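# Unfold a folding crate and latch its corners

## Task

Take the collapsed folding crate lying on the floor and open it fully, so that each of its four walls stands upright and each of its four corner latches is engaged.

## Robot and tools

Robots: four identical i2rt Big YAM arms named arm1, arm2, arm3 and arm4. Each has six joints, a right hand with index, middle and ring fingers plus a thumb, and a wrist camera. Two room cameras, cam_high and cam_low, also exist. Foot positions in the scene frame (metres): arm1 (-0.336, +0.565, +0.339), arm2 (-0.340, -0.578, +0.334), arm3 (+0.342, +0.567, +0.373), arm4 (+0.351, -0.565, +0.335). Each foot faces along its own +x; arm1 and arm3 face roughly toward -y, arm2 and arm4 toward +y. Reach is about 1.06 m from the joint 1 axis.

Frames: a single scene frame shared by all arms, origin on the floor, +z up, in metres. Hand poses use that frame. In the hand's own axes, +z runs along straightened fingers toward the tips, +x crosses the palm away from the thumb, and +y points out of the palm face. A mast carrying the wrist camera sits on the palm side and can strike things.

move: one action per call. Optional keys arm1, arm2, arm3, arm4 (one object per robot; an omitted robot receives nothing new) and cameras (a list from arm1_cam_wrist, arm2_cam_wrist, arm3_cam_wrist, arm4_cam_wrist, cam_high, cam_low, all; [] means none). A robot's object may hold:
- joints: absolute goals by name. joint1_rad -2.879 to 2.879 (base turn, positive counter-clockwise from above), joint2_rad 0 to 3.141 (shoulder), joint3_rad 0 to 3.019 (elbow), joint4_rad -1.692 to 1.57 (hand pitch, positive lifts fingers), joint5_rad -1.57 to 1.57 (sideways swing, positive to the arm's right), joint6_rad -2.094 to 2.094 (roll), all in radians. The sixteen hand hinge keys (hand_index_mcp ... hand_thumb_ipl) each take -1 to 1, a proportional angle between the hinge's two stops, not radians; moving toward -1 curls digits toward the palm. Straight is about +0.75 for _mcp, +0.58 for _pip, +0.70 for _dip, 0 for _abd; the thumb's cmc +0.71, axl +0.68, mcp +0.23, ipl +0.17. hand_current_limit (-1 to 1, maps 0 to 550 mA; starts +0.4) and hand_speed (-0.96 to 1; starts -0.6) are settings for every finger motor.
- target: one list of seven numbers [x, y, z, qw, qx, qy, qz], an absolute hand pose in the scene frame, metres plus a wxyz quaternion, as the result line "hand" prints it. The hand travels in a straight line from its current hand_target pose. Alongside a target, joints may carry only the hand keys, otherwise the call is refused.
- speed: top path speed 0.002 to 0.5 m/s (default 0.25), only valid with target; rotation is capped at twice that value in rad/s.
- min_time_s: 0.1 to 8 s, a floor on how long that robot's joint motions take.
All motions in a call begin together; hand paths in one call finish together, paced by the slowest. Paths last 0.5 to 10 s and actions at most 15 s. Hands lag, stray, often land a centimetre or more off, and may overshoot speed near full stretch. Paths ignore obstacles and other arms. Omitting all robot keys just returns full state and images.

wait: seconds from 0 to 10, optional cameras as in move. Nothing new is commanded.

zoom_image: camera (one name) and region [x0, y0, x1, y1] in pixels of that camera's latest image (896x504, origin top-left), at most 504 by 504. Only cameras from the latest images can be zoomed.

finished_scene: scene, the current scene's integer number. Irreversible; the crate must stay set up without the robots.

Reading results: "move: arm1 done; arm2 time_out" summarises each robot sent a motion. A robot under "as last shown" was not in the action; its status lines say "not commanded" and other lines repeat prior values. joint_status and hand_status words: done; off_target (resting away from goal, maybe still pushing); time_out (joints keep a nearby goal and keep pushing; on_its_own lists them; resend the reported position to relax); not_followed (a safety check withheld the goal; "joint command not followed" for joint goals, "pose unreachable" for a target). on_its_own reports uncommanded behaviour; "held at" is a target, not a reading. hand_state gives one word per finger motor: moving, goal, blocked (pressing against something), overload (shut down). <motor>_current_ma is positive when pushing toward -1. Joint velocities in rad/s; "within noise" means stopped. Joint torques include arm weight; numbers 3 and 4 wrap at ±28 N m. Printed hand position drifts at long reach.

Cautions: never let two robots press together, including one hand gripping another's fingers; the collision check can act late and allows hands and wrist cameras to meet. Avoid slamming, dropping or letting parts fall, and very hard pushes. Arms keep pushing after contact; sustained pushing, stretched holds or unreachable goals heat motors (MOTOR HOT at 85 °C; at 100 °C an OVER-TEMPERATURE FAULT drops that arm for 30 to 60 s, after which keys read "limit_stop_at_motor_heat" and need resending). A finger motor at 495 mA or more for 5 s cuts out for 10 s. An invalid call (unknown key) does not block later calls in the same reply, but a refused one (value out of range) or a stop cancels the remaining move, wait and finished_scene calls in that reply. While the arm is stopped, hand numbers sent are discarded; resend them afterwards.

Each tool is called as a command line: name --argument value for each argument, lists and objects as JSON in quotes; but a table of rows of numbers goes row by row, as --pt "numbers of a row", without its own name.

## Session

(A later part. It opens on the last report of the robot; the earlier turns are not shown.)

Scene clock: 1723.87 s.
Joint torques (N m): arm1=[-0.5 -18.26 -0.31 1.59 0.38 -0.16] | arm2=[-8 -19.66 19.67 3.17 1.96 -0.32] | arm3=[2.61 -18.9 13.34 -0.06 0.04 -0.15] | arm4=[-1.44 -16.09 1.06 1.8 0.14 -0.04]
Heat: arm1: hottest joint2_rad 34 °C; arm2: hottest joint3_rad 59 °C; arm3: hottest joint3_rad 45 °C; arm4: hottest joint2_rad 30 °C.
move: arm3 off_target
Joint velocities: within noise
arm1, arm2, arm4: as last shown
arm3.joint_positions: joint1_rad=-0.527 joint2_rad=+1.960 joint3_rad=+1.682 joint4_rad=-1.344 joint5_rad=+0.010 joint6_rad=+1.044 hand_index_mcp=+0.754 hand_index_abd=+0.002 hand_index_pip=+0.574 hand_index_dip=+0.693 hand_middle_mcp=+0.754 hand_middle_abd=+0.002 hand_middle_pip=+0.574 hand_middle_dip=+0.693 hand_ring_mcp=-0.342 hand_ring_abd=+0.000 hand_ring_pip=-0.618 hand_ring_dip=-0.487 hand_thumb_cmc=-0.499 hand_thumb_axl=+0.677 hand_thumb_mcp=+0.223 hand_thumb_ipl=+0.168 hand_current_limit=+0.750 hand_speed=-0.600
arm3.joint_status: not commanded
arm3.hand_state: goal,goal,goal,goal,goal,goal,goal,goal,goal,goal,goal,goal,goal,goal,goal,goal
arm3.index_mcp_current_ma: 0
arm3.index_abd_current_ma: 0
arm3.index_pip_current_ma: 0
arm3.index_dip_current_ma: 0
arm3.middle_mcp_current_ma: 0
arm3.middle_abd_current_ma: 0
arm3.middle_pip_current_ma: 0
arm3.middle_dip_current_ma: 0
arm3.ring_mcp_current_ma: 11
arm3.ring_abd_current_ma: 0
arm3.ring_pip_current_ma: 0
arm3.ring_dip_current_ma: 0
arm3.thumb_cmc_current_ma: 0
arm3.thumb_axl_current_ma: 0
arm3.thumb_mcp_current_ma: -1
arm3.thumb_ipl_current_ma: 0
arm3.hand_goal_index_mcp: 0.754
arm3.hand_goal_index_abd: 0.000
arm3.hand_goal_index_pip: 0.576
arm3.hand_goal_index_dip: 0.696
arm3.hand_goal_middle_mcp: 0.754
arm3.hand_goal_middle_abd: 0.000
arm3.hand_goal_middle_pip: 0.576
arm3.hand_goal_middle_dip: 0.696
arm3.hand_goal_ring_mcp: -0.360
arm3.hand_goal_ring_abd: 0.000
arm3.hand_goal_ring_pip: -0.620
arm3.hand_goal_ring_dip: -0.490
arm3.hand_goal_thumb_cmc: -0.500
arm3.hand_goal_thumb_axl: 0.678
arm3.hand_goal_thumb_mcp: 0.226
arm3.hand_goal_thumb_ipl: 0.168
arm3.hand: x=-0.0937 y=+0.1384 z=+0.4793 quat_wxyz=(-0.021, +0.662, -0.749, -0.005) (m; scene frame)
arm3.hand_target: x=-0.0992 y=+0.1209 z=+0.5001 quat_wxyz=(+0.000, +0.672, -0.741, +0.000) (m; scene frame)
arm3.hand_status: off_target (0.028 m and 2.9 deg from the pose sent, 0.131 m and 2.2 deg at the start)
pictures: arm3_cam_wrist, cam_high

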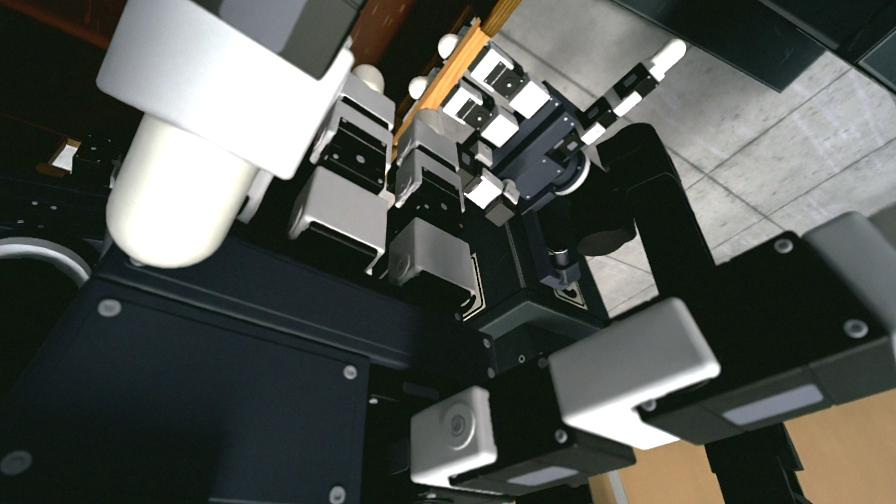

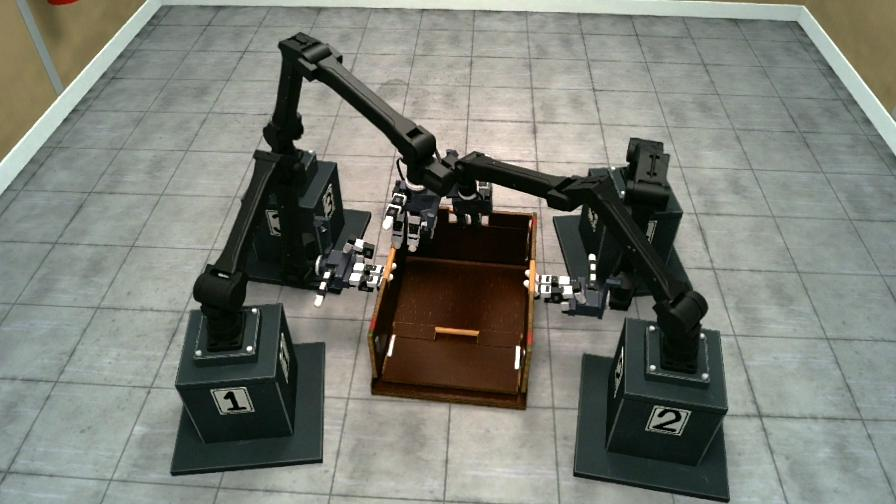

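move --arm2 '{"target": [0.352, -0.078, 0.378, 0.1918, 0.7155, 0.6488, 0.1737], "speed": 0.1}' --arm3 '{"target": [-0.10, 0.25, 0.55, 0.0, 0.6717, -0.7408, 0.0], "speed": 0.3}' --cameras '["cam_high"]'

zoom_image --camera "cam_high" --region '[380, 190, 460, 250]'

zoom_image --camera "cam_high" --region '[480, 190, 560, 250]'

Scene clock: 1729.37 s.
Joint torques (N m): arm1=[-0.5 -18.26 -0.32 1.61 0.38 -0.16] | arm2=[-4.31 -22.3 10.99 4.04 1.84 0.25] | arm3=[1.96 -15.03 9.24 0.08 0.01 -0.15] | arm4=[-1.61 -15.97 1.05 1.78 0.15 -0.04]
Heat: arm1: hottest joint2_rad 34 °C; arm2: hottest joint3_rad 60 °C; arm3: hottest joint3_rad 46 °C; arm4: hottest joint2_rad 30 °C.
move: arm2 off_target; arm3 done
Joint velocities: within noise
arm1.joint_positions: joint1_rad=+1.139 joint2_rad=+2.633 joint3_rad=+0.947 joint4_rad=+1.563 joint5_rad=+1.384 joint6_rad=+0.125 hand_index_mcp=+0.775 hand_index_abd=-0.003 hand_index_pip=+0.587 hand_index_dip=-0.031 hand_middle_mcp=+0.763 hand_middle_abd=-0.005 hand_middle_pip=+0.585 hand_middle_dip=-0.011 hand_ring_mcp=-0.358 hand_ring_abd=+0.001 hand_ring_pip=-0.620 hand_ring_dip=-0.487 hand_thumb_cmc=+0.721 hand_thumb_axl=+0.677 hand_thumb_mcp=+0.226 hand_thumb_ipl=+0.168 hand_current_limit=+0.750 hand_speed=-0.600
arm1.joint_status: not commanded
arm1.hand_state: blocked,goal,goal,goal,goal,goal,goal,blocked,goal,goal,goal,goal,goal,goal,goal,goal
arm1.index_mcp_current_ma: 10
arm1.index_abd_current_ma: 0
arm1.index_pip_current_ma: 2
arm1.index_dip_current_ma: 7
arm1.middle_mcp_current_ma: 2
arm1.middle_abd_current_ma: 0
arm1.middle_pip_current_ma: 2
arm1.middle_dip_current_ma: 27
arm1.ring_mcp_current_ma: 0
arm1.ring_abd_current_ma: 0
arm1.ring_pip_current_ma: 0
arm1.ring_dip_current_ma: 0
arm1.thumb_cmc_current_ma: 1
arm1.thumb_axl_current_ma: 0
arm1.thumb_mcp_current_ma: 0
arm1.thumb_ipl_current_ma: 0
arm1.hand_goal_index_mcp: 0.754
arm1.hand_goal_index_abd: 0.000
arm1.hand_goal_index_pip: 0.576
arm1.hand_goal_index_dip: -0.050
arm1.hand_goal_middle_mcp: 0.754
arm1.hand_goal_middle_abd: 0.000
arm1.hand_goal_middle_pip: 0.576
arm1.hand_goal_middle_dip: -0.050
arm1.hand_goal_ring_mcp: -0.360
arm1.hand_goal_ring_abd: 0.000
arm1.hand_goal_ring_pip: -0.620
arm1.hand_goal_ring_dip: -0.490
arm1.hand_goal_thumb_cmc: 0.714
arm1.hand_goal_thumb_axl: 0.678
arm1.hand_goal_thumb_mcp: 0.226
arm1.hand_goal_thumb_ipl: 0.168
arm1.hand: x=+0.0271 y=+0.2824 z=+0.2879 quat_wxyz=(+0.698, +0.715, -0.032, -0.026) (m; scene frame)
arm1.hand_target: x=+0.0202 y=+0.2781 z=+0.2890 quat_wxyz=(+0.698, +0.714, -0.037, -0.035) (m; scene frame)
arm1.hand_status: not commanded
arm2.joint_positions: joint1_rad=-0.612 joint2_rad=+2.493 joint3_rad=+2.212 joint4_rad=-1.074 joint5_rad=+0.368 joint6_rad=+0.795 hand_index_mcp=-0.532 hand_index_abd=-0.003 hand_index_pip=-0.298 hand_index_dip=-0.703 hand_middle_mcp=+0.827 hand_middle_abd=+0.017 hand_middle_pip=+0.610 hand_middle_dip=-0.911 hand_ring_mcp=+0.797 hand_ring_abd=+0.003 hand_ring_pip=+0.620 hand_ring_dip=-0.942 hand_thumb_cmc=-0.499 hand_thumb_axl=+0.677 hand_thumb_mcp=+0.223 hand_thumb_ipl=+0.168 hand_current_limit=+0.750 hand_speed=-0.600
arm2.joint_status: not commanded
arm2.hand_state: goal,goal,goal,goal,blocked,goal,blocked,blocked,blocked,goal,blocked,goal,goal,goal,goal,goal
arm2.index_mcp_current_ma: 11
arm2.index_abd_current_ma: 0
arm2.index_pip_current_ma: 0
arm2.index_dip_current_ma: 0
arm2.middle_mcp_current_ma: 247
arm2.middle_abd_current_ma: 7
arm2.middle_pip_current_ma: 30
arm2.middle_dip_current_ma: 38
arm2.ring_mcp_current_ma: 207
arm2.ring_abd_current_ma: 0
arm2.ring_pip_current_ma: 46
arm2.ring_dip_current_ma: 2
arm2.thumb_cmc_current_ma: 0
arm2.thumb_axl_current_ma: 0
arm2.thumb_mcp_current_ma: -1
arm2.thumb_ipl_current_ma: 0
arm2.hand_goal_index_mcp: -0.550
arm2.hand_goal_index_abd: 0.000
arm2.hand_goal_index_pip: -0.300
arm2.hand_goal_index_dip: -0.700
arm2.hand_goal_middle_mcp: 0.720
arm2.hand_goal_middle_abd: 0.000
arm2.hand_goal_middle_pip: 0.576
arm2.hand_goal_middle_dip: -0.950
arm2.hand_goal_ring_mcp: 0.700
arm2.hand_goal_ring_abd: 0.000
arm2.hand_goal_ring_pip: 0.576
arm2.hand_goal_ring_dip: -0.950
arm2.hand_goal_thumb_cmc: -0.500
arm2.hand_goal_thumb_axl: 0.678
arm2.hand_goal_thumb_mcp: 0.226
arm2.hand_goal_thumb_ipl: 0.168
arm2.hand: x=+0.3200 y=-0.0758 z=+0.3411 quat_wxyz=(+0.181, +0.699, +0.683, +0.111) (m; scene frame)
arm2.hand_target: x=+0.3489 y=-0.0806 z=+0.3793 quat_wxyz=(+0.191, +0.717, +0.648, +0.171) (m; scene frame)
arm2.hand_status: off_target (0.049 m and 8.6 deg from the pose sent, 0.047 m and 10.2 deg at the start)
arm3.joint_positions: joint1_rad=-0.672 joint2_rad=+1.680 joint3_rad=+1.468 joint4_rad=-1.362 joint5_rad=+0.010 joint6_rad=+0.890 hand_index_mcp=+0.753 hand_index_abd=+0.001 hand_index_pip=+0.574 hand_index_dip=+0.693 hand_middle_mcp=+0.753 hand_middle_abd=+0.002 hand_middle_pip=+0.574 hand_middle_dip=+0.693 hand_ring_mcp=-0.342 hand_ring_abd=+0.000 hand_ring_pip=-0.618 hand_ring_dip=-0.487 hand_thumb_cmc=-0.500 hand_thumb_axl=+0.677 hand_thumb_mcp=+0.223 hand_thumb_ipl=+0.168 hand_current_limit=+0.750 hand_speed=-0.600
arm3.joint_status: not commanded
arm3.hand_state: goal,goal,goal,goal,goal,goal,goal,goal,goal,goal,goal,goal,goal,goal,goal,goal
arm3.index_mcp_current_ma: 0
arm3.index_abd_current_ma: 0
arm3.index_pip_current_ma: 0
arm3.index_dip_current_ma: 0
arm3.middle_mcp_current_ma: 0
arm3.middle_abd_current_ma: 0
arm3.middle_pip_current_ma: 0
arm3.middle_dip_current_ma: 0
arm3.ring_mcp_current_ma: 11
arm3.ring_abd_current_ma: 0
arm3.ring_pip_current_ma: 0
arm3.ring_dip_current_ma: 0
arm3.thumb_cmc_current_ma: 0
arm3.thumb_axl_current_ma: 0
arm3.thumb_mcp_current_ma: -1
arm3.thumb_ipl_current_ma: 0
arm3.hand_goal_index_mcp: 0.754
arm3.hand_goal_index_abd: 0.000
arm3.hand_goal_index_pip: 0.576
arm3.hand_goal_index_dip: 0.696
arm3.hand_goal_middle_mcp: 0.754
arm3.hand_goal_middle_abd: 0.000
arm3.hand_goal_middle_pip: 0.576
arm3.hand_goal_middle_dip: 0.696
arm3.hand_goal_ring_mcp: -0.360
arm3.hand_goal_ring_abd: 0.000
arm3.hand_goal_ring_pip: -0.620
arm3.hand_goal_ring_dip: -0.490
arm3.hand_goal_thumb_cmc: -0.500
arm3.hand_goal_thumb_axl: 0.678
arm3.hand_goal_thumb_mcp: 0.226
arm3.hand_goal_thumb_ipl: 0.168
arm3.hand: x=-0.1006 y=+0.2507 z=+0.5474 quat_wxyz=(+0.001, +0.666, -0.746, -0.001) (m; scene frame)
arm3.hand_target: x=-0.0999 y=+0.2499 z=+0.5501 quat_wxyz=(+0.000, +0.672, -0.741, +0.000) (m; scene frame)
arm3.hand_status: done (0.003 m and 1.0 deg from the pose sent, 0.132 m and 2.9 deg at the start)
arm4: as last shown
pictures: cam_high

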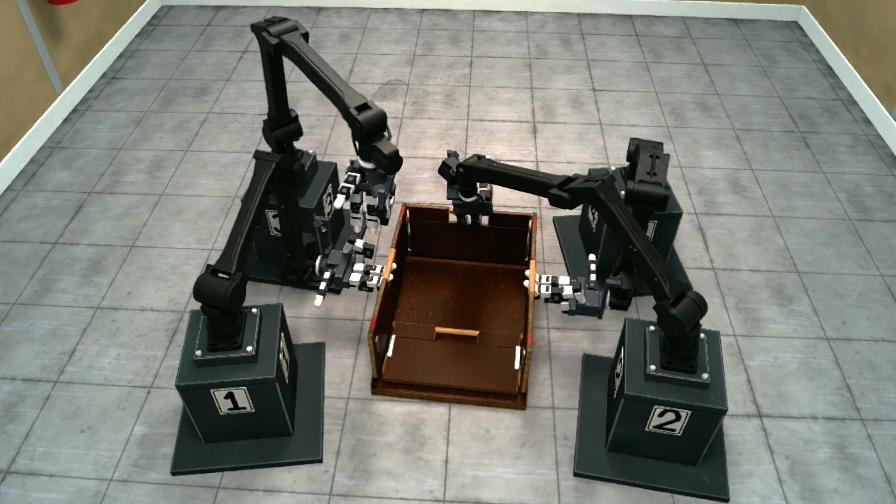

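Scaled by 6.300.

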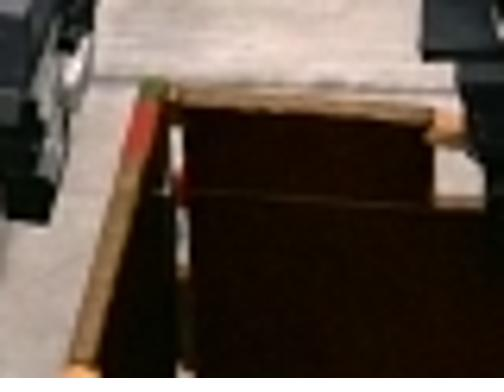

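Scaled by 6.300.

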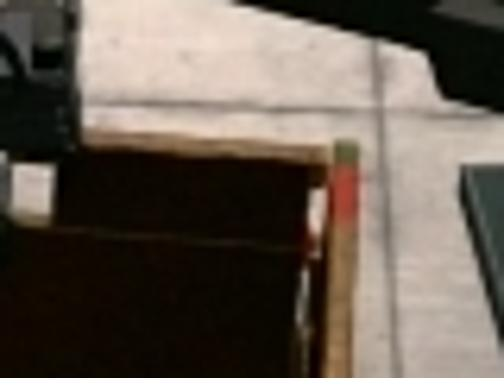

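move --arm2 '{"target": [0.315, -0.078, 0.360, 0.1918, 0.7155, 0.6488, 0.1737], "speed": 0.06}' --cameras '["cam_high", "cam_low"]'

zoom_image --camera "cam_high" --region '[480, 190, 560, 250]'

zoom_image --camera "cam_low" --region '[340, 210, 640, 430]'

Scene clock: 1744.83 s.
Joint torques (N m): arm1=[-0.56 -18.2 -0.34 1.59 0.38 -0.15] | arm2=[-2.14 -21.77 9.33 2.09 1.49 0.39] | arm3=[1.9 -15.03 9.22 0.08 0.01 -0.15] | arm4=[-1.44 -15.97 1.07 1.8 0.16 -0.03]
Heat: arm1: hottest joint2_rad 34 °C; arm2: hottest joint3_rad 55 °C; arm3: hottest joint3_rad 45 °C; arm4: hottest joint2_rad 30 °C.
move: arm2 off_target
Joint velocities: within noise
arm1, arm3, arm4: as last shown
arm2.joint_positions: joint1_rad=-0.602 joint2_rad=+2.436 joint3_rad=+2.072 joint4_rad=-0.931 joint5_rad=+0.387 joint6_rad=+0.815 hand_index_mcp=-0.532 hand_index_abd=-0.003 hand_index_pip=-0.298 hand_index_dip=-0.703 hand_middle_mcp=+0.785 hand_middle_abd=-0.004 hand_middle_pip=+0.613 hand_middle_dip=-0.904 hand_ring_mcp=+0.797 hand_ring_abd=+0.012 hand_ring_pip=+0.620 hand_ring_dip=-0.942 hand_thumb_cmc=-0.499 hand_thumb_axl=+0.677 hand_thumb_mcp=+0.223 hand_thumb_ipl=+0.168 hand_current_limit=+0.750 hand_speed=-0.600
arm2.joint_status: not commanded
arm2.hand_state: goal,goal,goal,goal,blocked,goal,blocked,blocked,blocked,goal,blocked,goal,goal,goal,goal,goal
arm2.index_mcp_current_ma: 11
arm2.index_abd_current_ma: 0
arm2.index_pip_current_ma: 0
arm2.index_dip_current_ma: 0
arm2.middle_mcp_current_ma: 103
arm2.middle_abd_current_ma: -1
arm2.middle_pip_current_ma: 35
arm2.middle_dip_current_ma: 51
arm2.ring_mcp_current_ma: 207
arm2.ring_abd_current_ma: 4
arm2.ring_pip_current_ma: 46
arm2.ring_dip_current_ma: 2
arm2.thumb_cmc_current_ma: 0
arm2.thumb_axl_current_ma: 0
arm2.thumb_mcp_current_ma: -1
arm2.thumb_ipl_current_ma: 0
arm2.hand_goal_index_mcp: -0.550
arm2.hand_goal_index_abd: 0.000
arm2.hand_goal_index_pip: -0.300
arm2.hand_goal_index_dip: -0.700
arm2.hand_goal_middle_mcp: 0.720
arm2.hand_goal_middle_abd: 0.000
arm2.hand_goal_middle_pip: 0.576
arm2.hand_goal_middle_dip: -0.950
arm2.hand_goal_ring_mcp: 0.700
arm2.hand_goal_ring_abd: 0.000
arm2.hand_goal_ring_pip: 0.576
arm2.hand_goal_ring_dip: -0.950
arm2.hand_goal_thumb_cmc: -0.500
arm2.hand_goal_thumb_axl: 0.678
arm2.hand_goal_thumb_mcp: 0.226
arm2.hand_goal_thumb_ipl: 0.168
arm2.on_its_own: hand_middle_mcp moved -0.042 toward your old target +0.720
arm2.hand: x=+0.3099 y=-0.0801 z=+0.3382 quat_wxyz=(+0.187, +0.703, +0.671, +0.142) (m; scene frame)
arm2.hand_target: x=+0.3147 y=-0.0783 z=+0.3597 quat_wxyz=(+0.191, +0.716, +0.649, +0.173) (m; scene frame)
arm2.hand_status: off_target (0.022 m and 4.6 deg from the pose sent, 0.020 m and 8.6 deg at the start)
arm3.joint_positions: joint1_rad=-0.672 joint2_rad=+1.680 joint3_rad=+1.468 joint4_rad=-1.362 joint5_rad=+0.010 joint6_rad=+0.889 hand_index_mcp=+0.753 hand_index_abd=+0.001 hand_index_pip=+0.574 hand_index_dip=+0.693 hand_middle_mcp=+0.753 hand_middle_abd=+0.002 hand_middle_pip=+0.574 hand_middle_dip=+0.693 hand_ring_mcp=-0.342 hand_ring_abd=+0.000 hand_ring_pip=-0.618 hand_ring_dip=-0.487 hand_thumb_cmc=-0.500 hand_thumb_axl=+0.677 hand_thumb_mcp=+0.223 hand_thumb_ipl=+0.168 hand_current_limit=+0.750 hand_speed=-0.600
arm3.hand: x=-0.1006 y=+0.2506 z=+0.5474 quat_wxyz=(+0.001, +0.666, -0.746, -0.001) (m; scene frame)
pictures: cam_high, cam_low

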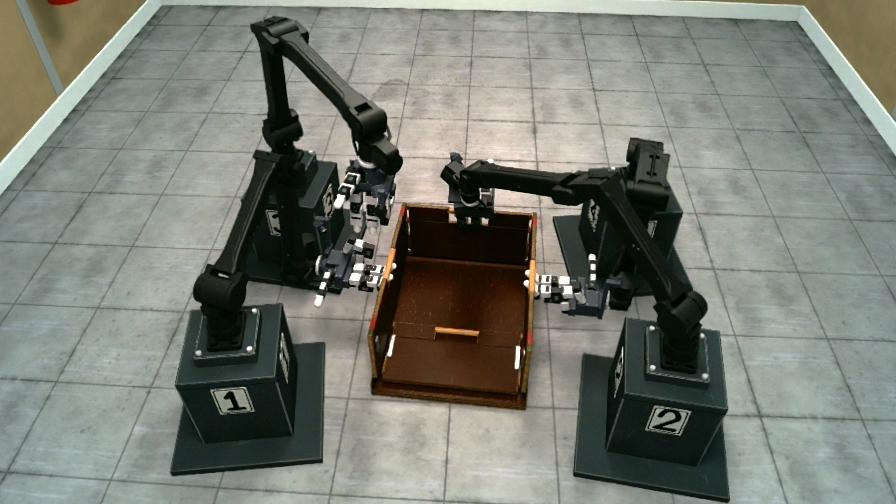

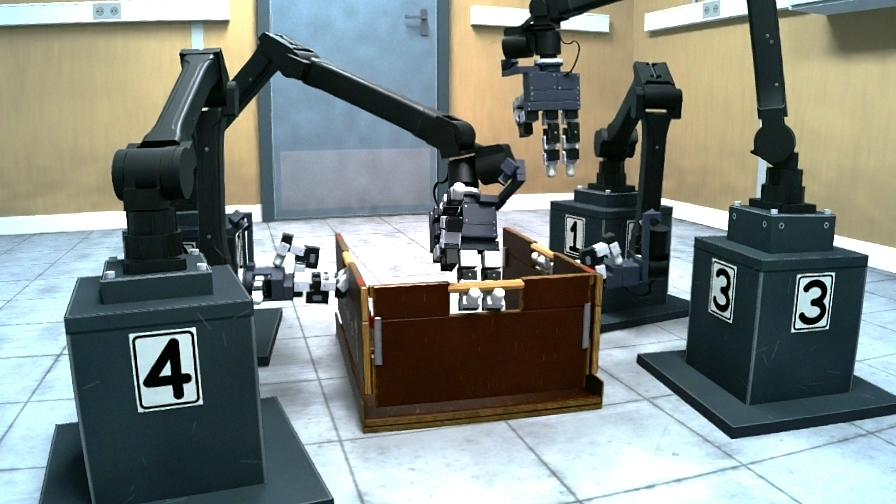

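Scaled by 6.300.

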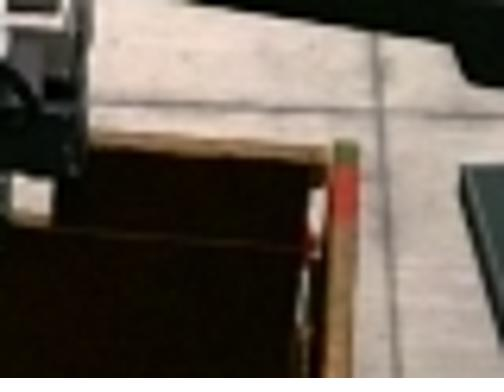

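Scaled by 1.680.

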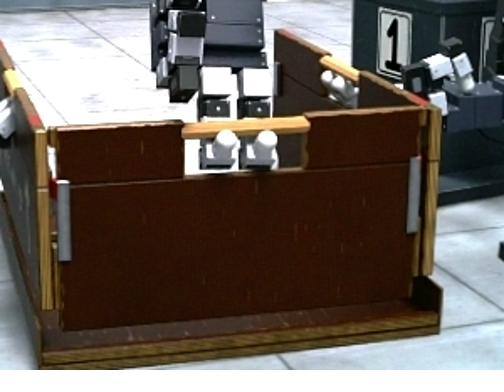

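move --arm2 '{"target": [0.285, -0.076, 0.350, 0.1918, 0.7155, 0.6488, 0.1737], "speed": 0.06}' --cameras '["cam_high", "cam_low"]'

zoom_image --camera "cam_high" --region '[380, 190, 560, 250]'

zoom_image --camera "cam_low" --region '[340, 210, 640, 430]'

Scene clock: 1748.70 s.
Joint torques (N m): arm1=[-0.5 -18.32 -0.32 1.61 0.38 -0.16] | arm2=[-0.44 -21.77 8.09 0.57 1.28 0.45] | arm3=[1.9 -15.09 9.26 0.09 0.01 -0.15] | arm4=[-1.55 -16.15 1.07 1.78 0.15 -0.04]
Heat: arm1: hottest joint2_rad 34 °C; arm2: hottest joint3_rad 53 °C; arm3: hottest joint3_rad 45 °C; arm4: hottest joint2_rad 30 °C.
move: arm2 off_target
Joint velocities: within noise
arm1, arm3, arm4: as last shown
arm2.joint_positions: joint1_rad=-0.589 joint2_rad=+2.403 joint3_rad=+1.985 joint4_rad=-0.839 joint5_rad=+0.404 joint6_rad=+0.841 hand_index_mcp=-0.533 hand_index_abd=-0.003 hand_index_pip=-0.298 hand_index_dip=-0.703 hand_middle_mcp=+0.756 hand_middle_abd=-0.021 hand_middle_pip=+0.616 hand_middle_dip=-0.888 hand_ring_mcp=+0.794 hand_ring_abd=+0.021 hand_ring_pip=+0.620 hand_ring_dip=-0.925 hand_thumb_cmc=-0.499 hand_thumb_axl=+0.677 hand_thumb_mcp=+0.223 hand_thumb_ipl=+0.168 hand_current_limit=+0.750 hand_speed=-0.600
arm2.joint_status: not commanded
arm2.hand_state: goal,goal,goal,goal,blocked,blocked,blocked,blocked,blocked,blocked,blocked,blocked,goal,goal,goal,goal
arm2.index_mcp_current_ma: 10
arm2.index_abd_current_ma: 0
arm2.index_pip_current_ma: 0
arm2.index_dip_current_ma: 0
arm2.middle_mcp_current_ma: 37
arm2.middle_abd_current_ma: -10
arm2.middle_pip_current_ma: 39
arm2.middle_dip_current_ma: 86
arm2.ring_mcp_current_ma: 196
arm2.ring_abd_current_ma: 10
arm2.ring_pip_current_ma: 46
arm2.ring_dip_current_ma: 18
arm2.thumb_cmc_current_ma: 0
arm2.thumb_axl_current_ma: 0
arm2.thumb_mcp_current_ma: -1
arm2.thumb_ipl_current_ma: 0
arm2.hand_goal_index_mcp: -0.550
arm2.hand_goal_index_abd: 0.000
arm2.hand_goal_index_pip: -0.300
arm2.hand_goal_index_dip: -0.700
arm2.hand_goal_middle_mcp: 0.720
arm2.hand_goal_middle_abd: 0.000
arm2.hand_goal_middle_pip: 0.576
arm2.hand_goal_middle_dip: -0.950
arm2.hand_goal_ring_mcp: 0.700
arm2.hand_goal_ring_abd: 0.000
arm2.hand_goal_ring_pip: 0.576
arm2.hand_goal_ring_dip: -0.950
arm2.hand_goal_thumb_cmc: -0.500
arm2.hand_goal_thumb_axl: 0.678
arm2.hand_goal_thumb_mcp: 0.226
arm2.hand_goal_thumb_ipl: 0.168
arm2.on_its_own: hand_middle_mcp moved -0.029 toward your old target +0.720
arm2.hand: x=+0.2992 y=-0.0815 z=+0.3360 quat_wxyz=(+0.190, +0.708, +0.660, +0.165) (m; scene frame)
arm2.hand_target: x=+0.2856 y=-0.0758 z=+0.3495 quat_wxyz=(+0.192, +0.715, +0.649, +0.174) (m; scene frame)
arm2.hand_status: off_target (0.021 m and 1.8 deg from the pose sent, 0.028 m and 4.6 deg at the start)
pictures: cam_high, cam_low

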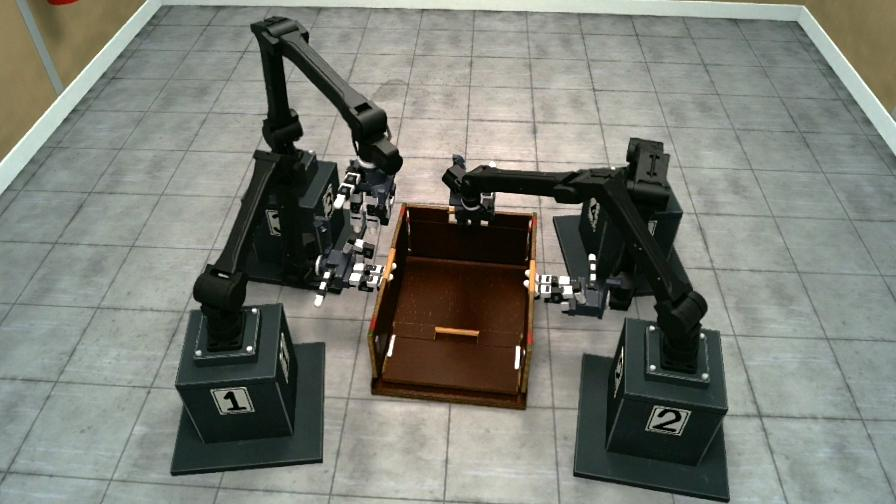

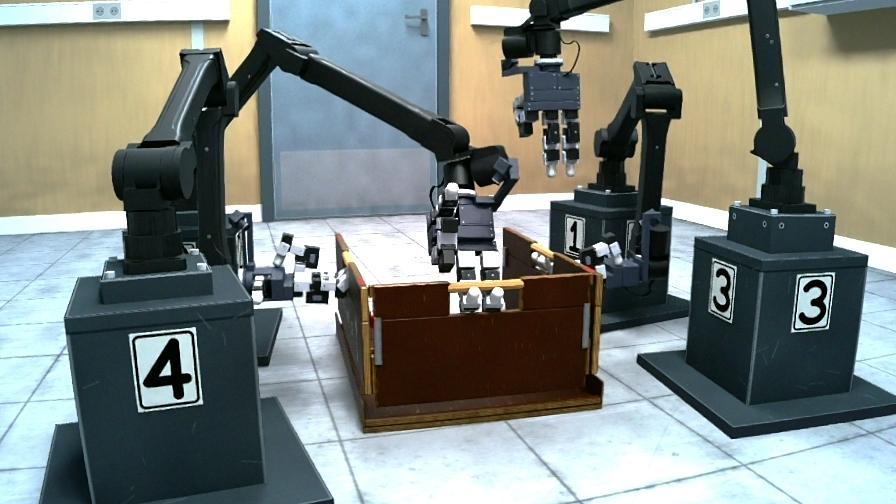

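Scaled by 2.800.

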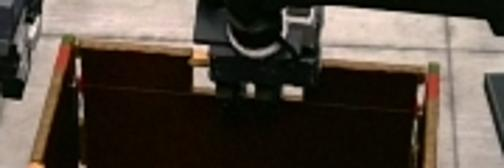

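Scaled by 1.680.

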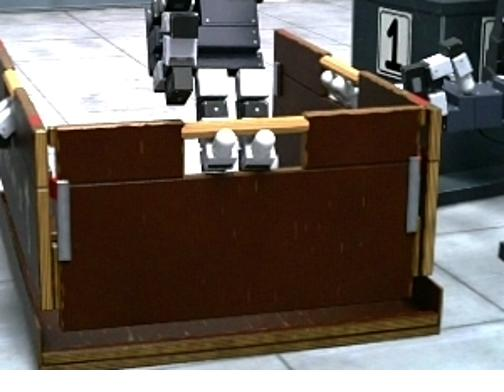

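move --arm2 '{"joints": {"hand_middle_dip": -0.1, "hand_ring_dip": -0.1, "hand_middle_mcp": 0.754, "hand_ring_mcp": 0.754}}' --cameras '["cam_low", "arm2_cam_wrist"]'

zoom_image --camera "cam_low" --region '[340, 210, 640, 430]'

Scene clock: 1758.50 s.
Joint torques (N m): arm1=[-0.5 -18.2 -0.34 1.59 0.38 -0.16] | arm2=[-1.85 -20.37 8.57 0.55 0.82 0.12] | arm3=[1.9 -15.09 9.25 0.1 0.01 -0.14] | arm4=[-1.44 -16.09 1.07 1.81 0.16 -0.03]
Heat: arm1: hottest joint2_rad 34 °C; arm2: hottest joint3_rad 52 °C; arm3: hottest joint3_rad 45 °C; arm4: hottest joint2_rad 30 °C.
move: arm2 done
Joint velocities: within noise
arm1, arm3: as last shown
arm2.joint_positions: joint1_rad=-0.573 joint2_rad=+2.386 joint3_rad=+1.979 joint4_rad=-0.839 joint5_rad=+0.415 joint6_rad=+0.869 hand_index_mcp=-0.533 hand_index_abd=-0.003 hand_index_pip=-0.298 hand_index_dip=-0.703 hand_middle_mcp=+0.764 hand_middle_abd=-0.001 hand_middle_pip=+0.581 hand_middle_dip=-0.103 hand_ring_mcp=+0.765 hand_ring_abd=+0.003 hand_ring_pip=+0.581 hand_ring_dip=-0.102 hand_thumb_cmc=-0.499 hand_thumb_axl=+0.677 hand_thumb_mcp=+0.223 hand_thumb_ipl=+0.168 hand_current_limit=+0.750 hand_speed=-0.600
arm2.joint_status: all done
arm2.hand_state: goal,goal,goal,goal,goal,goal,goal,goal,goal,goal,goal,goal,goal,goal,goal,goal
arm2.index_mcp_current_ma: 10
arm2.index_abd_current_ma: 0
arm2.index_pip_current_ma: 0
arm2.index_dip_current_ma: 0
arm2.middle_mcp_current_ma: 4
arm2.middle_abd_current_ma: 0
arm2.middle_pip_current_ma: 1
arm2.middle_dip_current_ma: 0
arm2.ring_mcp_current_ma: 4
arm2.ring_abd_current_ma: 0
arm2.ring_pip_current_ma: 1
arm2.ring_dip_current_ma: 0
arm2.thumb_cmc_current_ma: 0
arm2.thumb_axl_current_ma: 0
arm2.thumb_mcp_current_ma: -1
arm2.thumb_ipl_current_ma: 0
arm2.hand_goal_index_mcp: -0.550
arm2.hand_goal_index_abd: 0.000
arm2.hand_goal_index_pip: -0.300
arm2.hand_goal_index_dip: -0.700
arm2.hand_goal_middle_mcp: 0.754
arm2.hand_goal_middle_abd: 0.000
arm2.hand_goal_middle_pip: 0.576
arm2.hand_goal_middle_dip: -0.100
arm2.hand_goal_ring_mcp: 0.754
arm2.hand_goal_ring_abd: 0.000
arm2.hand_goal_ring_pip: 0.576
arm2.hand_goal_ring_dip: -0.100
arm2.hand_goal_thumb_cmc: -0.500
arm2.hand_goal_thumb_axl: 0.678
arm2.hand_goal_thumb_mcp: 0.226
arm2.hand_goal_thumb_ipl: 0.168
arm2.hand: x=+0.2912 y=-0.0750 z=+0.3474 quat_wxyz=(+0.192, +0.712, +0.652, +0.174) (m; scene frame)
arm2.hand_target: x=+0.2856 y=-0.0758 z=+0.3494 quat_wxyz=(+0.191, +0.715, +0.649, +0.174) (m; scene frame)
arm2.hand_status: not commanded
arm4.joint_positions: joint1_rad=+1.244 joint2_rad=+2.613 joint3_rad=+0.931 joint4_rad=+1.550 joint5_rad=+1.458 joint6_rad=+0.121 hand_index_mcp=+0.795 hand_index_abd=+0.000 hand_index_pip=+0.606 hand_index_dip=-0.011 hand_middle_mcp=+0.765 hand_middle_abd=-0.001 hand_middle_pip=+0.612 hand_middle_dip=+0.048 hand_ring_mcp=-0.358 hand_ring_abd=+0.001 hand_ring_pip=-0.620 hand_ring_dip=-0.488 hand_thumb_cmc=+0.721 hand_thumb_axl=+0.677 hand_thumb_mcp=+0.224 hand_thumb_ipl=+0.168 hand_current_limit=+0.750 hand_speed=-0.600
arm4.joint_status: not commanded
arm4.hand_state: blocked,goal,blocked,blocked,goal,goal,blocked,blocked,goal,goal,goal,goal,goal,goal,goal,goal
arm4.index_mcp_current_ma: 38
arm4.index_abd_current_ma: 0
arm4.index_pip_current_ma: 19
arm4.index_dip_current_ma: 32
arm4.middle_mcp_current_ma: 4
arm4.middle_abd_current_ma: 0
arm4.middle_pip_current_ma: 27
arm4.middle_dip_current_ma: 46
arm4.ring_mcp_current_ma: 0
arm4.ring_abd_current_ma: 0
arm4.ring_pip_current_ma: 0
arm4.ring_dip_current_ma: 0
arm4.thumb_cmc_current_ma: 1
arm4.thumb_axl_current_ma: 0
arm4.thumb_mcp_current_ma: 0
arm4.thumb_ipl_current_ma: 0
arm4.hand_goal_index_mcp: 0.754
arm4.hand_goal_index_abd: 0.000
arm4.hand_goal_index_pip: 0.576
arm4.hand_goal_index_dip: -0.050
arm4.hand_goal_middle_mcp: 0.754
arm4.hand_goal_middle_abd: 0.000
arm4.hand_goal_middle_pip: 0.576
arm4.hand_goal_middle_dip: 0.000
arm4.hand_goal_ring_mcp: -0.360
arm4.hand_goal_ring_abd: 0.000
arm4.hand_goal_ring_pip: -0.620
arm4.hand_goal_ring_dip: -0.490
arm4.hand_goal_thumb_cmc: 0.714
arm4.hand_goal_thumb_axl: 0.678
arm4.hand_goal_thumb_mcp: 0.226
arm4.hand_goal_thumb_ipl: 0.168
arm4.hand: x=-0.0191 y=-0.3121 z=+0.2885 quat_wxyz=(+0.036, +0.023, +0.711, +0.702) (m; scene frame)
arm4.hand_target: x=-0.0159 y=-0.3052 z=+0.2860 quat_wxyz=(+0.035, +0.035, +0.710, +0.703) (m; scene frame)
arm4.hand_status: not commanded
pictures: arm2_cam_wrist, cam_low

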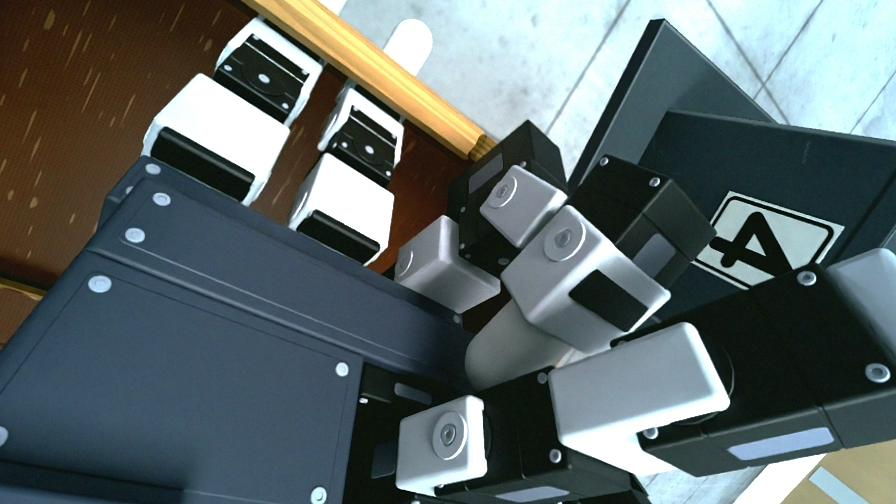

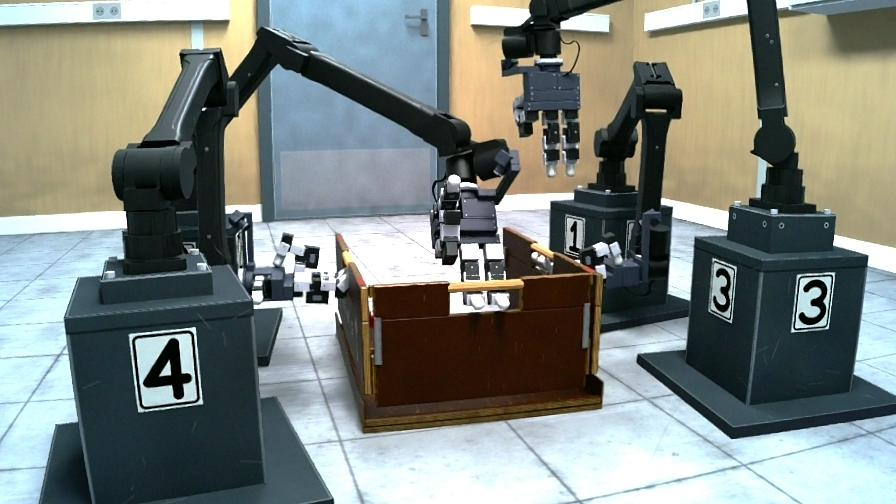

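Scaled by 1.680.

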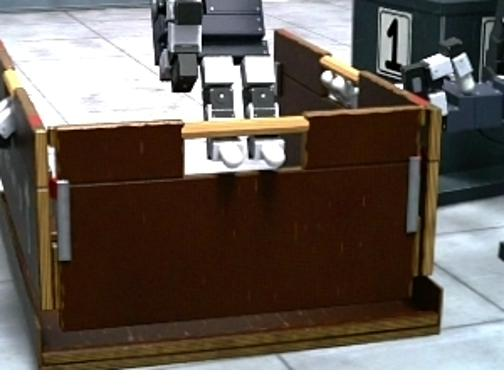

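move --arm2 '{"target": [0.20, -0.062, 0.352, 0.1918, 0.7155, 0.6488, 0.1737], "speed": 0.12}' --cameras '["cam_low"]'

zoom_image --camera "cam_low" --region '[340, 210, 640, 430]'

Scene clock: 1762.40 s.
Joint torques (N m): arm1=[-0.56 -18.26 -0.34 1.61 0.38 -0.15] | arm2=[-2.32 -19.19 7.91 1.06 0.86 0.11] | arm3=[1.85 -15.09 9.26 0.12 0.01 -0.15] | arm4=[-1.49 -15.97 1.06 1.83 0.15 -0.03]
Heat: arm1: hottest joint2_rad 34 °C; arm2: hottest joint3_rad 51 °C; arm3: hottest joint3_rad 44 °C; arm4: hottest joint2_rad 30 °C.
move: arm2 done
Joint velocities: within noise
arm1, arm3, arm4: as last shown
arm2.joint_positions: joint1_rad=-0.457 joint2_rad=+2.283 joint3_rad=+1.793 joint4_rad=-0.820 joint5_rad=+0.447 joint6_rad=+0.985 hand_index_mcp=-0.533 hand_index_abd=-0.003 hand_index_pip=-0.298 hand_index_dip=-0.703 hand_middle_mcp=+0.764 hand_middle_abd=-0.001 hand_middle_pip=+0.581 hand_middle_dip=-0.103 hand_ring_mcp=+0.764 hand_ring_abd=+0.003 hand_ring_pip=+0.581 hand_ring_dip=-0.102 hand_thumb_cmc=-0.499 hand_thumb_axl=+0.677 hand_thumb_mcp=+0.223 hand_thumb_ipl=+0.168 hand_current_limit=+0.750 hand_speed=-0.600
arm2.joint_status: not commanded
arm2.hand_state: goal,goal,goal,goal,goal,goal,goal,goal,goal,goal,goal,goal,goal,goal,goal,goal
arm2.index_mcp_current_ma: 10
arm2.index_abd_current_ma: 0
arm2.index_pip_current_ma: 0
arm2.index_dip_current_ma: 0
arm2.middle_mcp_current_ma: 4
arm2.middle_abd_current_ma: 0
arm2.middle_pip_current_ma: 1
arm2.middle_dip_current_ma: 0
arm2.ring_mcp_current_ma: 4
arm2.ring_abd_current_ma: 0
arm2.ring_pip_current_ma: 1
arm2.ring_dip_current_ma: 0
arm2.thumb_cmc_current_ma: 0
arm2.thumb_axl_current_ma: 0
arm2.thumb_mcp_current_ma: -1
arm2.thumb_ipl_current_ma: 0
arm2.hand_goal_index_mcp: -0.550
arm2.hand_goal_index_abd: 0.000
arm2.hand_goal_index_pip: -0.300
arm2.hand_goal_index_dip: -0.700
arm2.hand_goal_middle_mcp: 0.754
arm2.hand_goal_middle_abd: 0.000
arm2.hand_goal_middle_pip: 0.576
arm2.hand_goal_middle_dip: -0.100
arm2.hand_goal_ring_mcp: 0.754
arm2.hand_goal_ring_abd: 0.000
arm2.hand_goal_ring_pip: 0.576
arm2.hand_goal_ring_dip: -0.100
arm2.hand_goal_thumb_cmc: -0.500
arm2.hand_goal_thumb_axl: 0.678
arm2.hand_goal_thumb_mcp: 0.226
arm2.hand_goal_thumb_ipl: 0.168
arm2.hand: x=+0.2012 y=-0.0584 z=+0.3485 quat_wxyz=(+0.193, +0.710, +0.656, +0.168) (m; scene frame)
arm2.hand_target: x=+0.2000 y=-0.0619 z=+0.3521 quat_wxyz=(+0.192, +0.716, +0.649, +0.174) (m; scene frame)
arm2.hand_status: done (0.005 m and 1.3 deg from the pose sent, 0.092 m and 0.6 deg at the start)
pictures: cam_low

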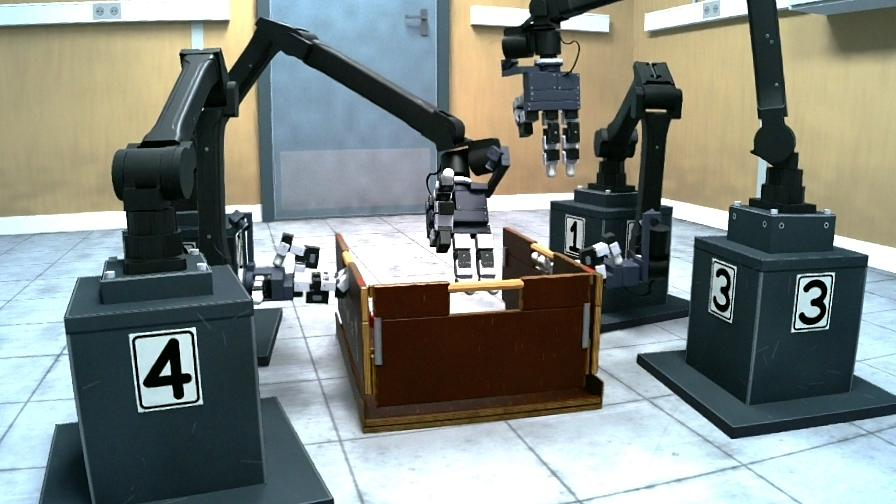

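Scaled by 1.680.

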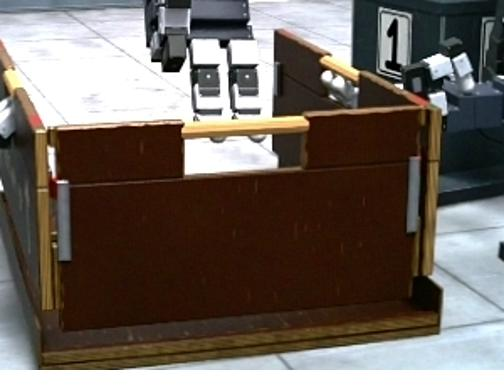

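move --arm2 '{"target": [0.05, -0.15, 0.52, 0.0, 0.7408, 0.6717, 0.0], "speed": 0.3}'

move --arm2 '{"target": [-0.20, -0.35, 0.62, 0.0, 0.7408, 0.6717, 0.0], "speed": 0.4}' --arm3 '{"target": [-0.086, 0.02, 0.40, 0.0, 0.6717, -0.7408, 0.0], "speed": 0.3, "joints": {"hand_index_mcp": -0.55, "hand_index_pip": -0.3, "hand_index_dip": -0.7, "hand_middle_dip": 0.044, "hand_ring_mcp": 0.754, "hand_ring_pip": 0.576, "hand_ring_dip": 0.044}}' --cameras '["cam_high", "cam_low"]'

Scene clock: 1782.77 s.
Joint torques (N m): arm1=[-0.56 -18.2 -0.31 1.58 0.38 -0.16] | arm2=[-1.55 -13.74 8.65 -0.32 0.1 0.13] | arm3=[1.9 -15.09 9.26 0.1 0.01 -0.15] | arm4=[-1.49 -16.03 1.06 1.76 0.15 -0.03]
Heat: arm1: hottest joint2_rad 34 °C; arm2: hottest joint3_rad 48 °C; arm3: hottest joint3_rad 44 °C; arm4: hottest joint2_rad 30 °C.
move: arm2 off_target
Joint velocities: within noise
arm1, arm3, arm4: as last shown
arm2.joint_positions: joint1_rad=-0.454 joint2_rad=+1.800 joint3_rad=+1.683 joint4_rad=-1.432 joint5_rad=+0.002 joint6_rad=+1.061 hand_index_mcp=-0.533 hand_index_abd=-0.003 hand_index_pip=-0.298 hand_index_dip=-0.703 hand_middle_mcp=+0.756 hand_middle_abd=-0.001 hand_middle_pip=+0.579 hand_middle_dip=-0.103 hand_ring_mcp=+0.756 hand_ring_abd=+0.003 hand_ring_pip=+0.579 hand_ring_dip=-0.102 hand_thumb_cmc=-0.499 hand_thumb_axl=+0.677 hand_thumb_mcp=+0.223 hand_thumb_ipl=+0.168 hand_current_limit=+0.750 hand_speed=-0.600
arm2.joint_status: not commanded
arm2.hand_state: goal,goal,goal,goal,goal,goal,goal,goal,goal,goal,goal,goal,goal,goal,goal,goal
arm2.index_mcp_current_ma: 10
arm2.index_abd_current_ma: 0
arm2.index_pip_current_ma: 0
arm2.index_dip_current_ma: 0
arm2.middle_mcp_current_ma: 0
arm2.middle_abd_current_ma: 0
arm2.middle_pip_current_ma: 0
arm2.middle_dip_current_ma: 0
arm2.ring_mcp_current_ma: 0
arm2.ring_abd_current_ma: 0
arm2.ring_pip_current_ma: 0
arm2.ring_dip_current_ma: 0
arm2.thumb_cmc_current_ma: 0
arm2.thumb_axl_current_ma: 0
arm2.thumb_mcp_current_ma: -1
arm2.thumb_ipl_current_ma: 0
arm2.hand_goal_index_mcp: -0.550
arm2.hand_goal_index_abd: 0.000
arm2.hand_goal_index_pip: -0.300
arm2.hand_goal_index_dip: -0.700
arm2.hand_goal_middle_mcp: 0.754
arm2.hand_goal_middle_abd: 0.000
arm2.hand_goal_middle_pip: 0.576
arm2.hand_goal_middle_dip: -0.100
arm2.hand_goal_ring_mcp: 0.754
arm2.hand_goal_ring_abd: 0.000
arm2.hand_goal_ring_pip: 0.576
arm2.hand_goal_ring_dip: -0.100
arm2.hand_goal_thumb_cmc: -0.500
arm2.hand_goal_thumb_axl: 0.678
arm2.hand_goal_thumb_mcp: 0.226
arm2.hand_goal_thumb_ipl: 0.168
arm2.hand: x=+0.0583 y=-0.1479 z=+0.5277 quat_wxyz=(-0.001, +0.738, +0.674, +0.012) (m; scene frame)
arm2.hand_target: x=+0.0501 y=-0.1499 z=+0.5201 quat_wxyz=(+0.000, +0.741, +0.672, +0.000) (m; scene frame)
arm2.hand_status: off_target (0.011 m and 1.5 deg from the pose sent, 0.246 m and 29.6 deg at the start)
pictures: none

Scene clock: 1784.83 s.
Joint torques (N m): arm1=[-0.5 -18.26 -0.32 1.59 0.38 -0.16] | arm2=[-1.49 -3.9 8.44 -0.35 0.29 0.12] | arm3=[2.26 -22.42 12.9 -0.03 0.21 0.16] | arm4=[-1.44 -15.91 1.07 1.81 0.15 -0.04]
Heat: arm1: hottest joint2_rad 34 °C; arm2: hottest joint3_rad 47 °C; arm3: hottest joint3_rad 44 °C; arm4: hottest joint2_rad 30 °C.
move: arm2 done; arm3 off_target
Joint velocities: within noise
arm1, arm4: as last shown
arm2.joint_positions: joint1_rad=-0.087 joint2_rad=+1.032 joint3_rad=+1.162 joint4_rad=-1.678 joint5_rad=-0.003 joint6_rad=+1.428 hand_index_mcp=-0.533 hand_index_abd=-0.003 hand_index_pip=-0.298 hand_index_dip=-0.703 hand_middle_mcp=+0.755 hand_middle_abd=-0.001 hand_middle_pip=+0.579 hand_middle_dip=-0.103 hand_ring_mcp=+0.755 hand_ring_abd=+0.002 hand_ring_pip=+0.578 hand_ring_dip=-0.102 hand_thumb_cmc=-0.499 hand_thumb_axl=+0.677 hand_thumb_mcp=+0.223 hand_thumb_ipl=+0.168 hand_current_limit=+0.750 hand_speed=-0.600
arm2.joint_status: not commanded
arm2.hand_state: goal,goal,goal,goal,goal,goal,goal,goal,goal,goal,goal,goal,goal,goal,goal,goal
arm2.index_mcp_current_ma: 10
arm2.index_abd_current_ma: 0
arm2.index_pip_current_ma: 0
arm2.index_dip_current_ma: 0
arm2.middle_mcp_current_ma: 0
arm2.middle_abd_current_ma: 0
arm2.middle_pip_current_ma: 0
arm2.middle_dip_current_ma: 0
arm2.ring_mcp_current_ma: 0
arm2.ring_abd_current_ma: 0
arm2.ring_pip_current_ma: 0
arm2.ring_dip_current_ma: 0
arm2.thumb_cmc_current_ma: 0
arm2.thumb_axl_current_ma: 0
arm2.thumb_mcp_current_ma: -1
arm2.thumb_ipl_current_ma: 0
arm2.hand_goal_index_mcp: -0.550
arm2.hand_goal_index_abd: 0.000
arm2.hand_goal_index_pip: -0.300
arm2.hand_goal_index_dip: -0.700
arm2.hand_goal_middle_mcp: 0.754
arm2.hand_goal_middle_abd: 0.000
arm2.hand_goal_middle_pip: 0.576
arm2.hand_goal_middle_dip: -0.100
arm2.hand_goal_ring_mcp: 0.754
arm2.hand_goal_ring_abd: 0.000
arm2.hand_goal_ring_pip: 0.576
arm2.hand_goal_ring_dip: -0.100
arm2.hand_goal_thumb_cmc: -0.500
arm2.hand_goal_thumb_axl: 0.678
arm2.hand_goal_thumb_mcp: 0.226
arm2.hand_goal_thumb_ipl: 0.168
arm2.hand: x=-0.1960 y=-0.3455 z=+0.6265 quat_wxyz=(-0.007, +0.738, +0.674, +0.011) (m; scene frame)
arm2.hand_target: x=-0.1999 y=-0.3500 z=+0.6202 quat_wxyz=(+0.000, +0.741, +0.672, +0.000) (m; scene frame)
arm2.hand_status: done (0.009 m and 1.5 deg from the pose sent, 0.341 m and 1.5 deg at the start)
arm3.joint_positions: joint1_rad=-0.417 joint2_rad=+2.246 joint3_rad=+1.887 joint4_rad=-1.263 joint5_rad=+0.004 joint6_rad=+1.115 hand_index_mcp=-0.529 hand_index_abd=+0.001 hand_index_pip=-0.295 hand_index_dip=-0.698 hand_middle_mcp=+0.753 hand_middle_abd=+0.002 hand_middle_pip=+0.574 hand_middle_dip=+0.048 hand_ring_mcp=+0.750 hand_ring_abd=+0.000 hand_ring_pip=+0.573 hand_ring_dip=+0.041 hand_thumb_cmc=-0.500 hand_thumb_axl=+0.677 hand_thumb_mcp=+0.223 hand_thumb_ipl=+0.168 hand_current_limit=+0.750 hand_speed=-0.600
arm3.joint_status: hand_index_mcp off_target (ended at -0.529, target -0.550); the others done
arm3.hand_state: blocked,goal,goal,goal,goal,goal,goal,goal,goal,goal,goal,goal,goal,goal,goal,goal
arm3.index_mcp_current_ma: 14
arm3.index_abd_current_ma: 0
arm3.index_pip_current_ma: 1
arm3.index_dip_current_ma: 0
arm3.middle_mcp_current_ma: 0
arm3.middle_abd_current_ma: 0
arm3.middle_pip_current_ma: 0
arm3.middle_dip_current_ma: 1
arm3.ring_mcp_current_ma: -1
arm3.ring_abd_current_ma: 0
arm3.ring_pip_current_ma: 0
arm3.ring_dip_current_ma: 0
arm3.thumb_cmc_current_ma: 0
arm3.thumb_axl_current_ma: 0
arm3.thumb_mcp_current_ma: -1
arm3.thumb_ipl_current_ma: 0
arm3.hand_goal_index_mcp: -0.550
arm3.hand_goal_index_abd: 0.000
arm3.hand_goal_index_pip: -0.300
arm3.hand_goal_index_dip: -0.700
arm3.hand_goal_middle_mcp: 0.754
arm3.hand_goal_middle_abd: 0.000
arm3.hand_goal_middle_pip: 0.576
arm3.hand_goal_middle_dip: 0.044
arm3.hand_goal_ring_mcp: 0.754
arm3.hand_goal_ring_abd: 0.000
arm3.hand_goal_ring_pip: 0.576
arm3.hand_goal_ring_dip: 0.044
arm3.hand_goal_thumb_cmc: -0.500
arm3.hand_goal_thumb_axl: 0.678
arm3.hand_goal_thumb_mcp: 0.226
arm3.hand_goal_thumb_ipl: 0.168
arm3.hand: x=-0.0791 y=+0.0346 z=+0.3794 quat_wxyz=(-0.021, +0.676, -0.736, -0.005) (m; scene frame)
arm3.hand_target: x=-0.0853 y=+0.0207 z=+0.4001 quat_wxyz=(+0.000, +0.672, -0.741, +0.000) (m; scene frame)
arm3.hand_status: off_target (0.026 m and 2.6 deg from the pose sent, 0.274 m and 1.0 deg at the start)
pictures: cam_high, cam_low

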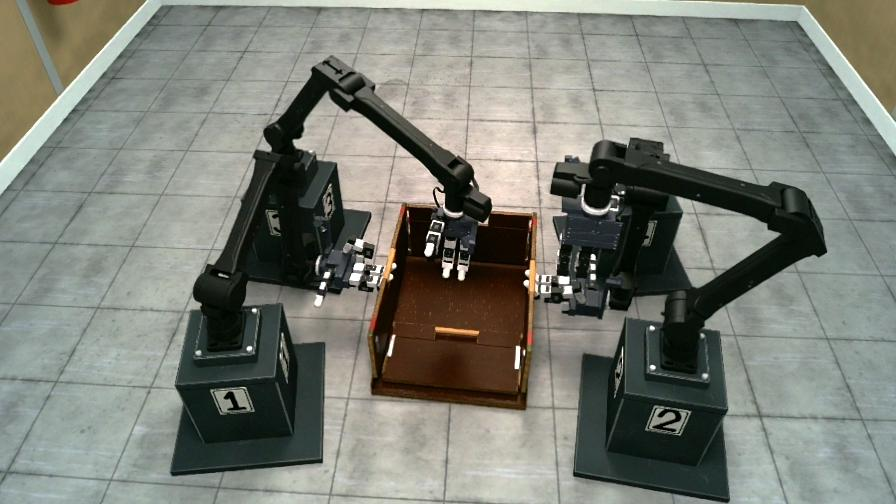

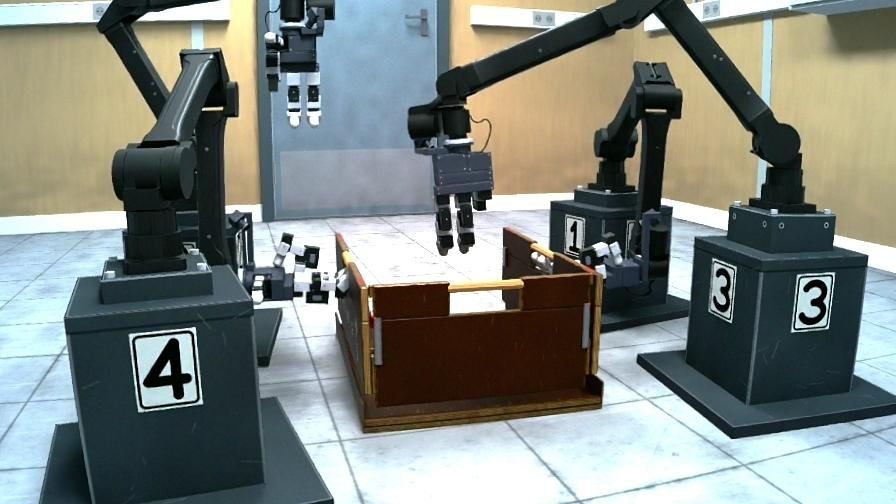

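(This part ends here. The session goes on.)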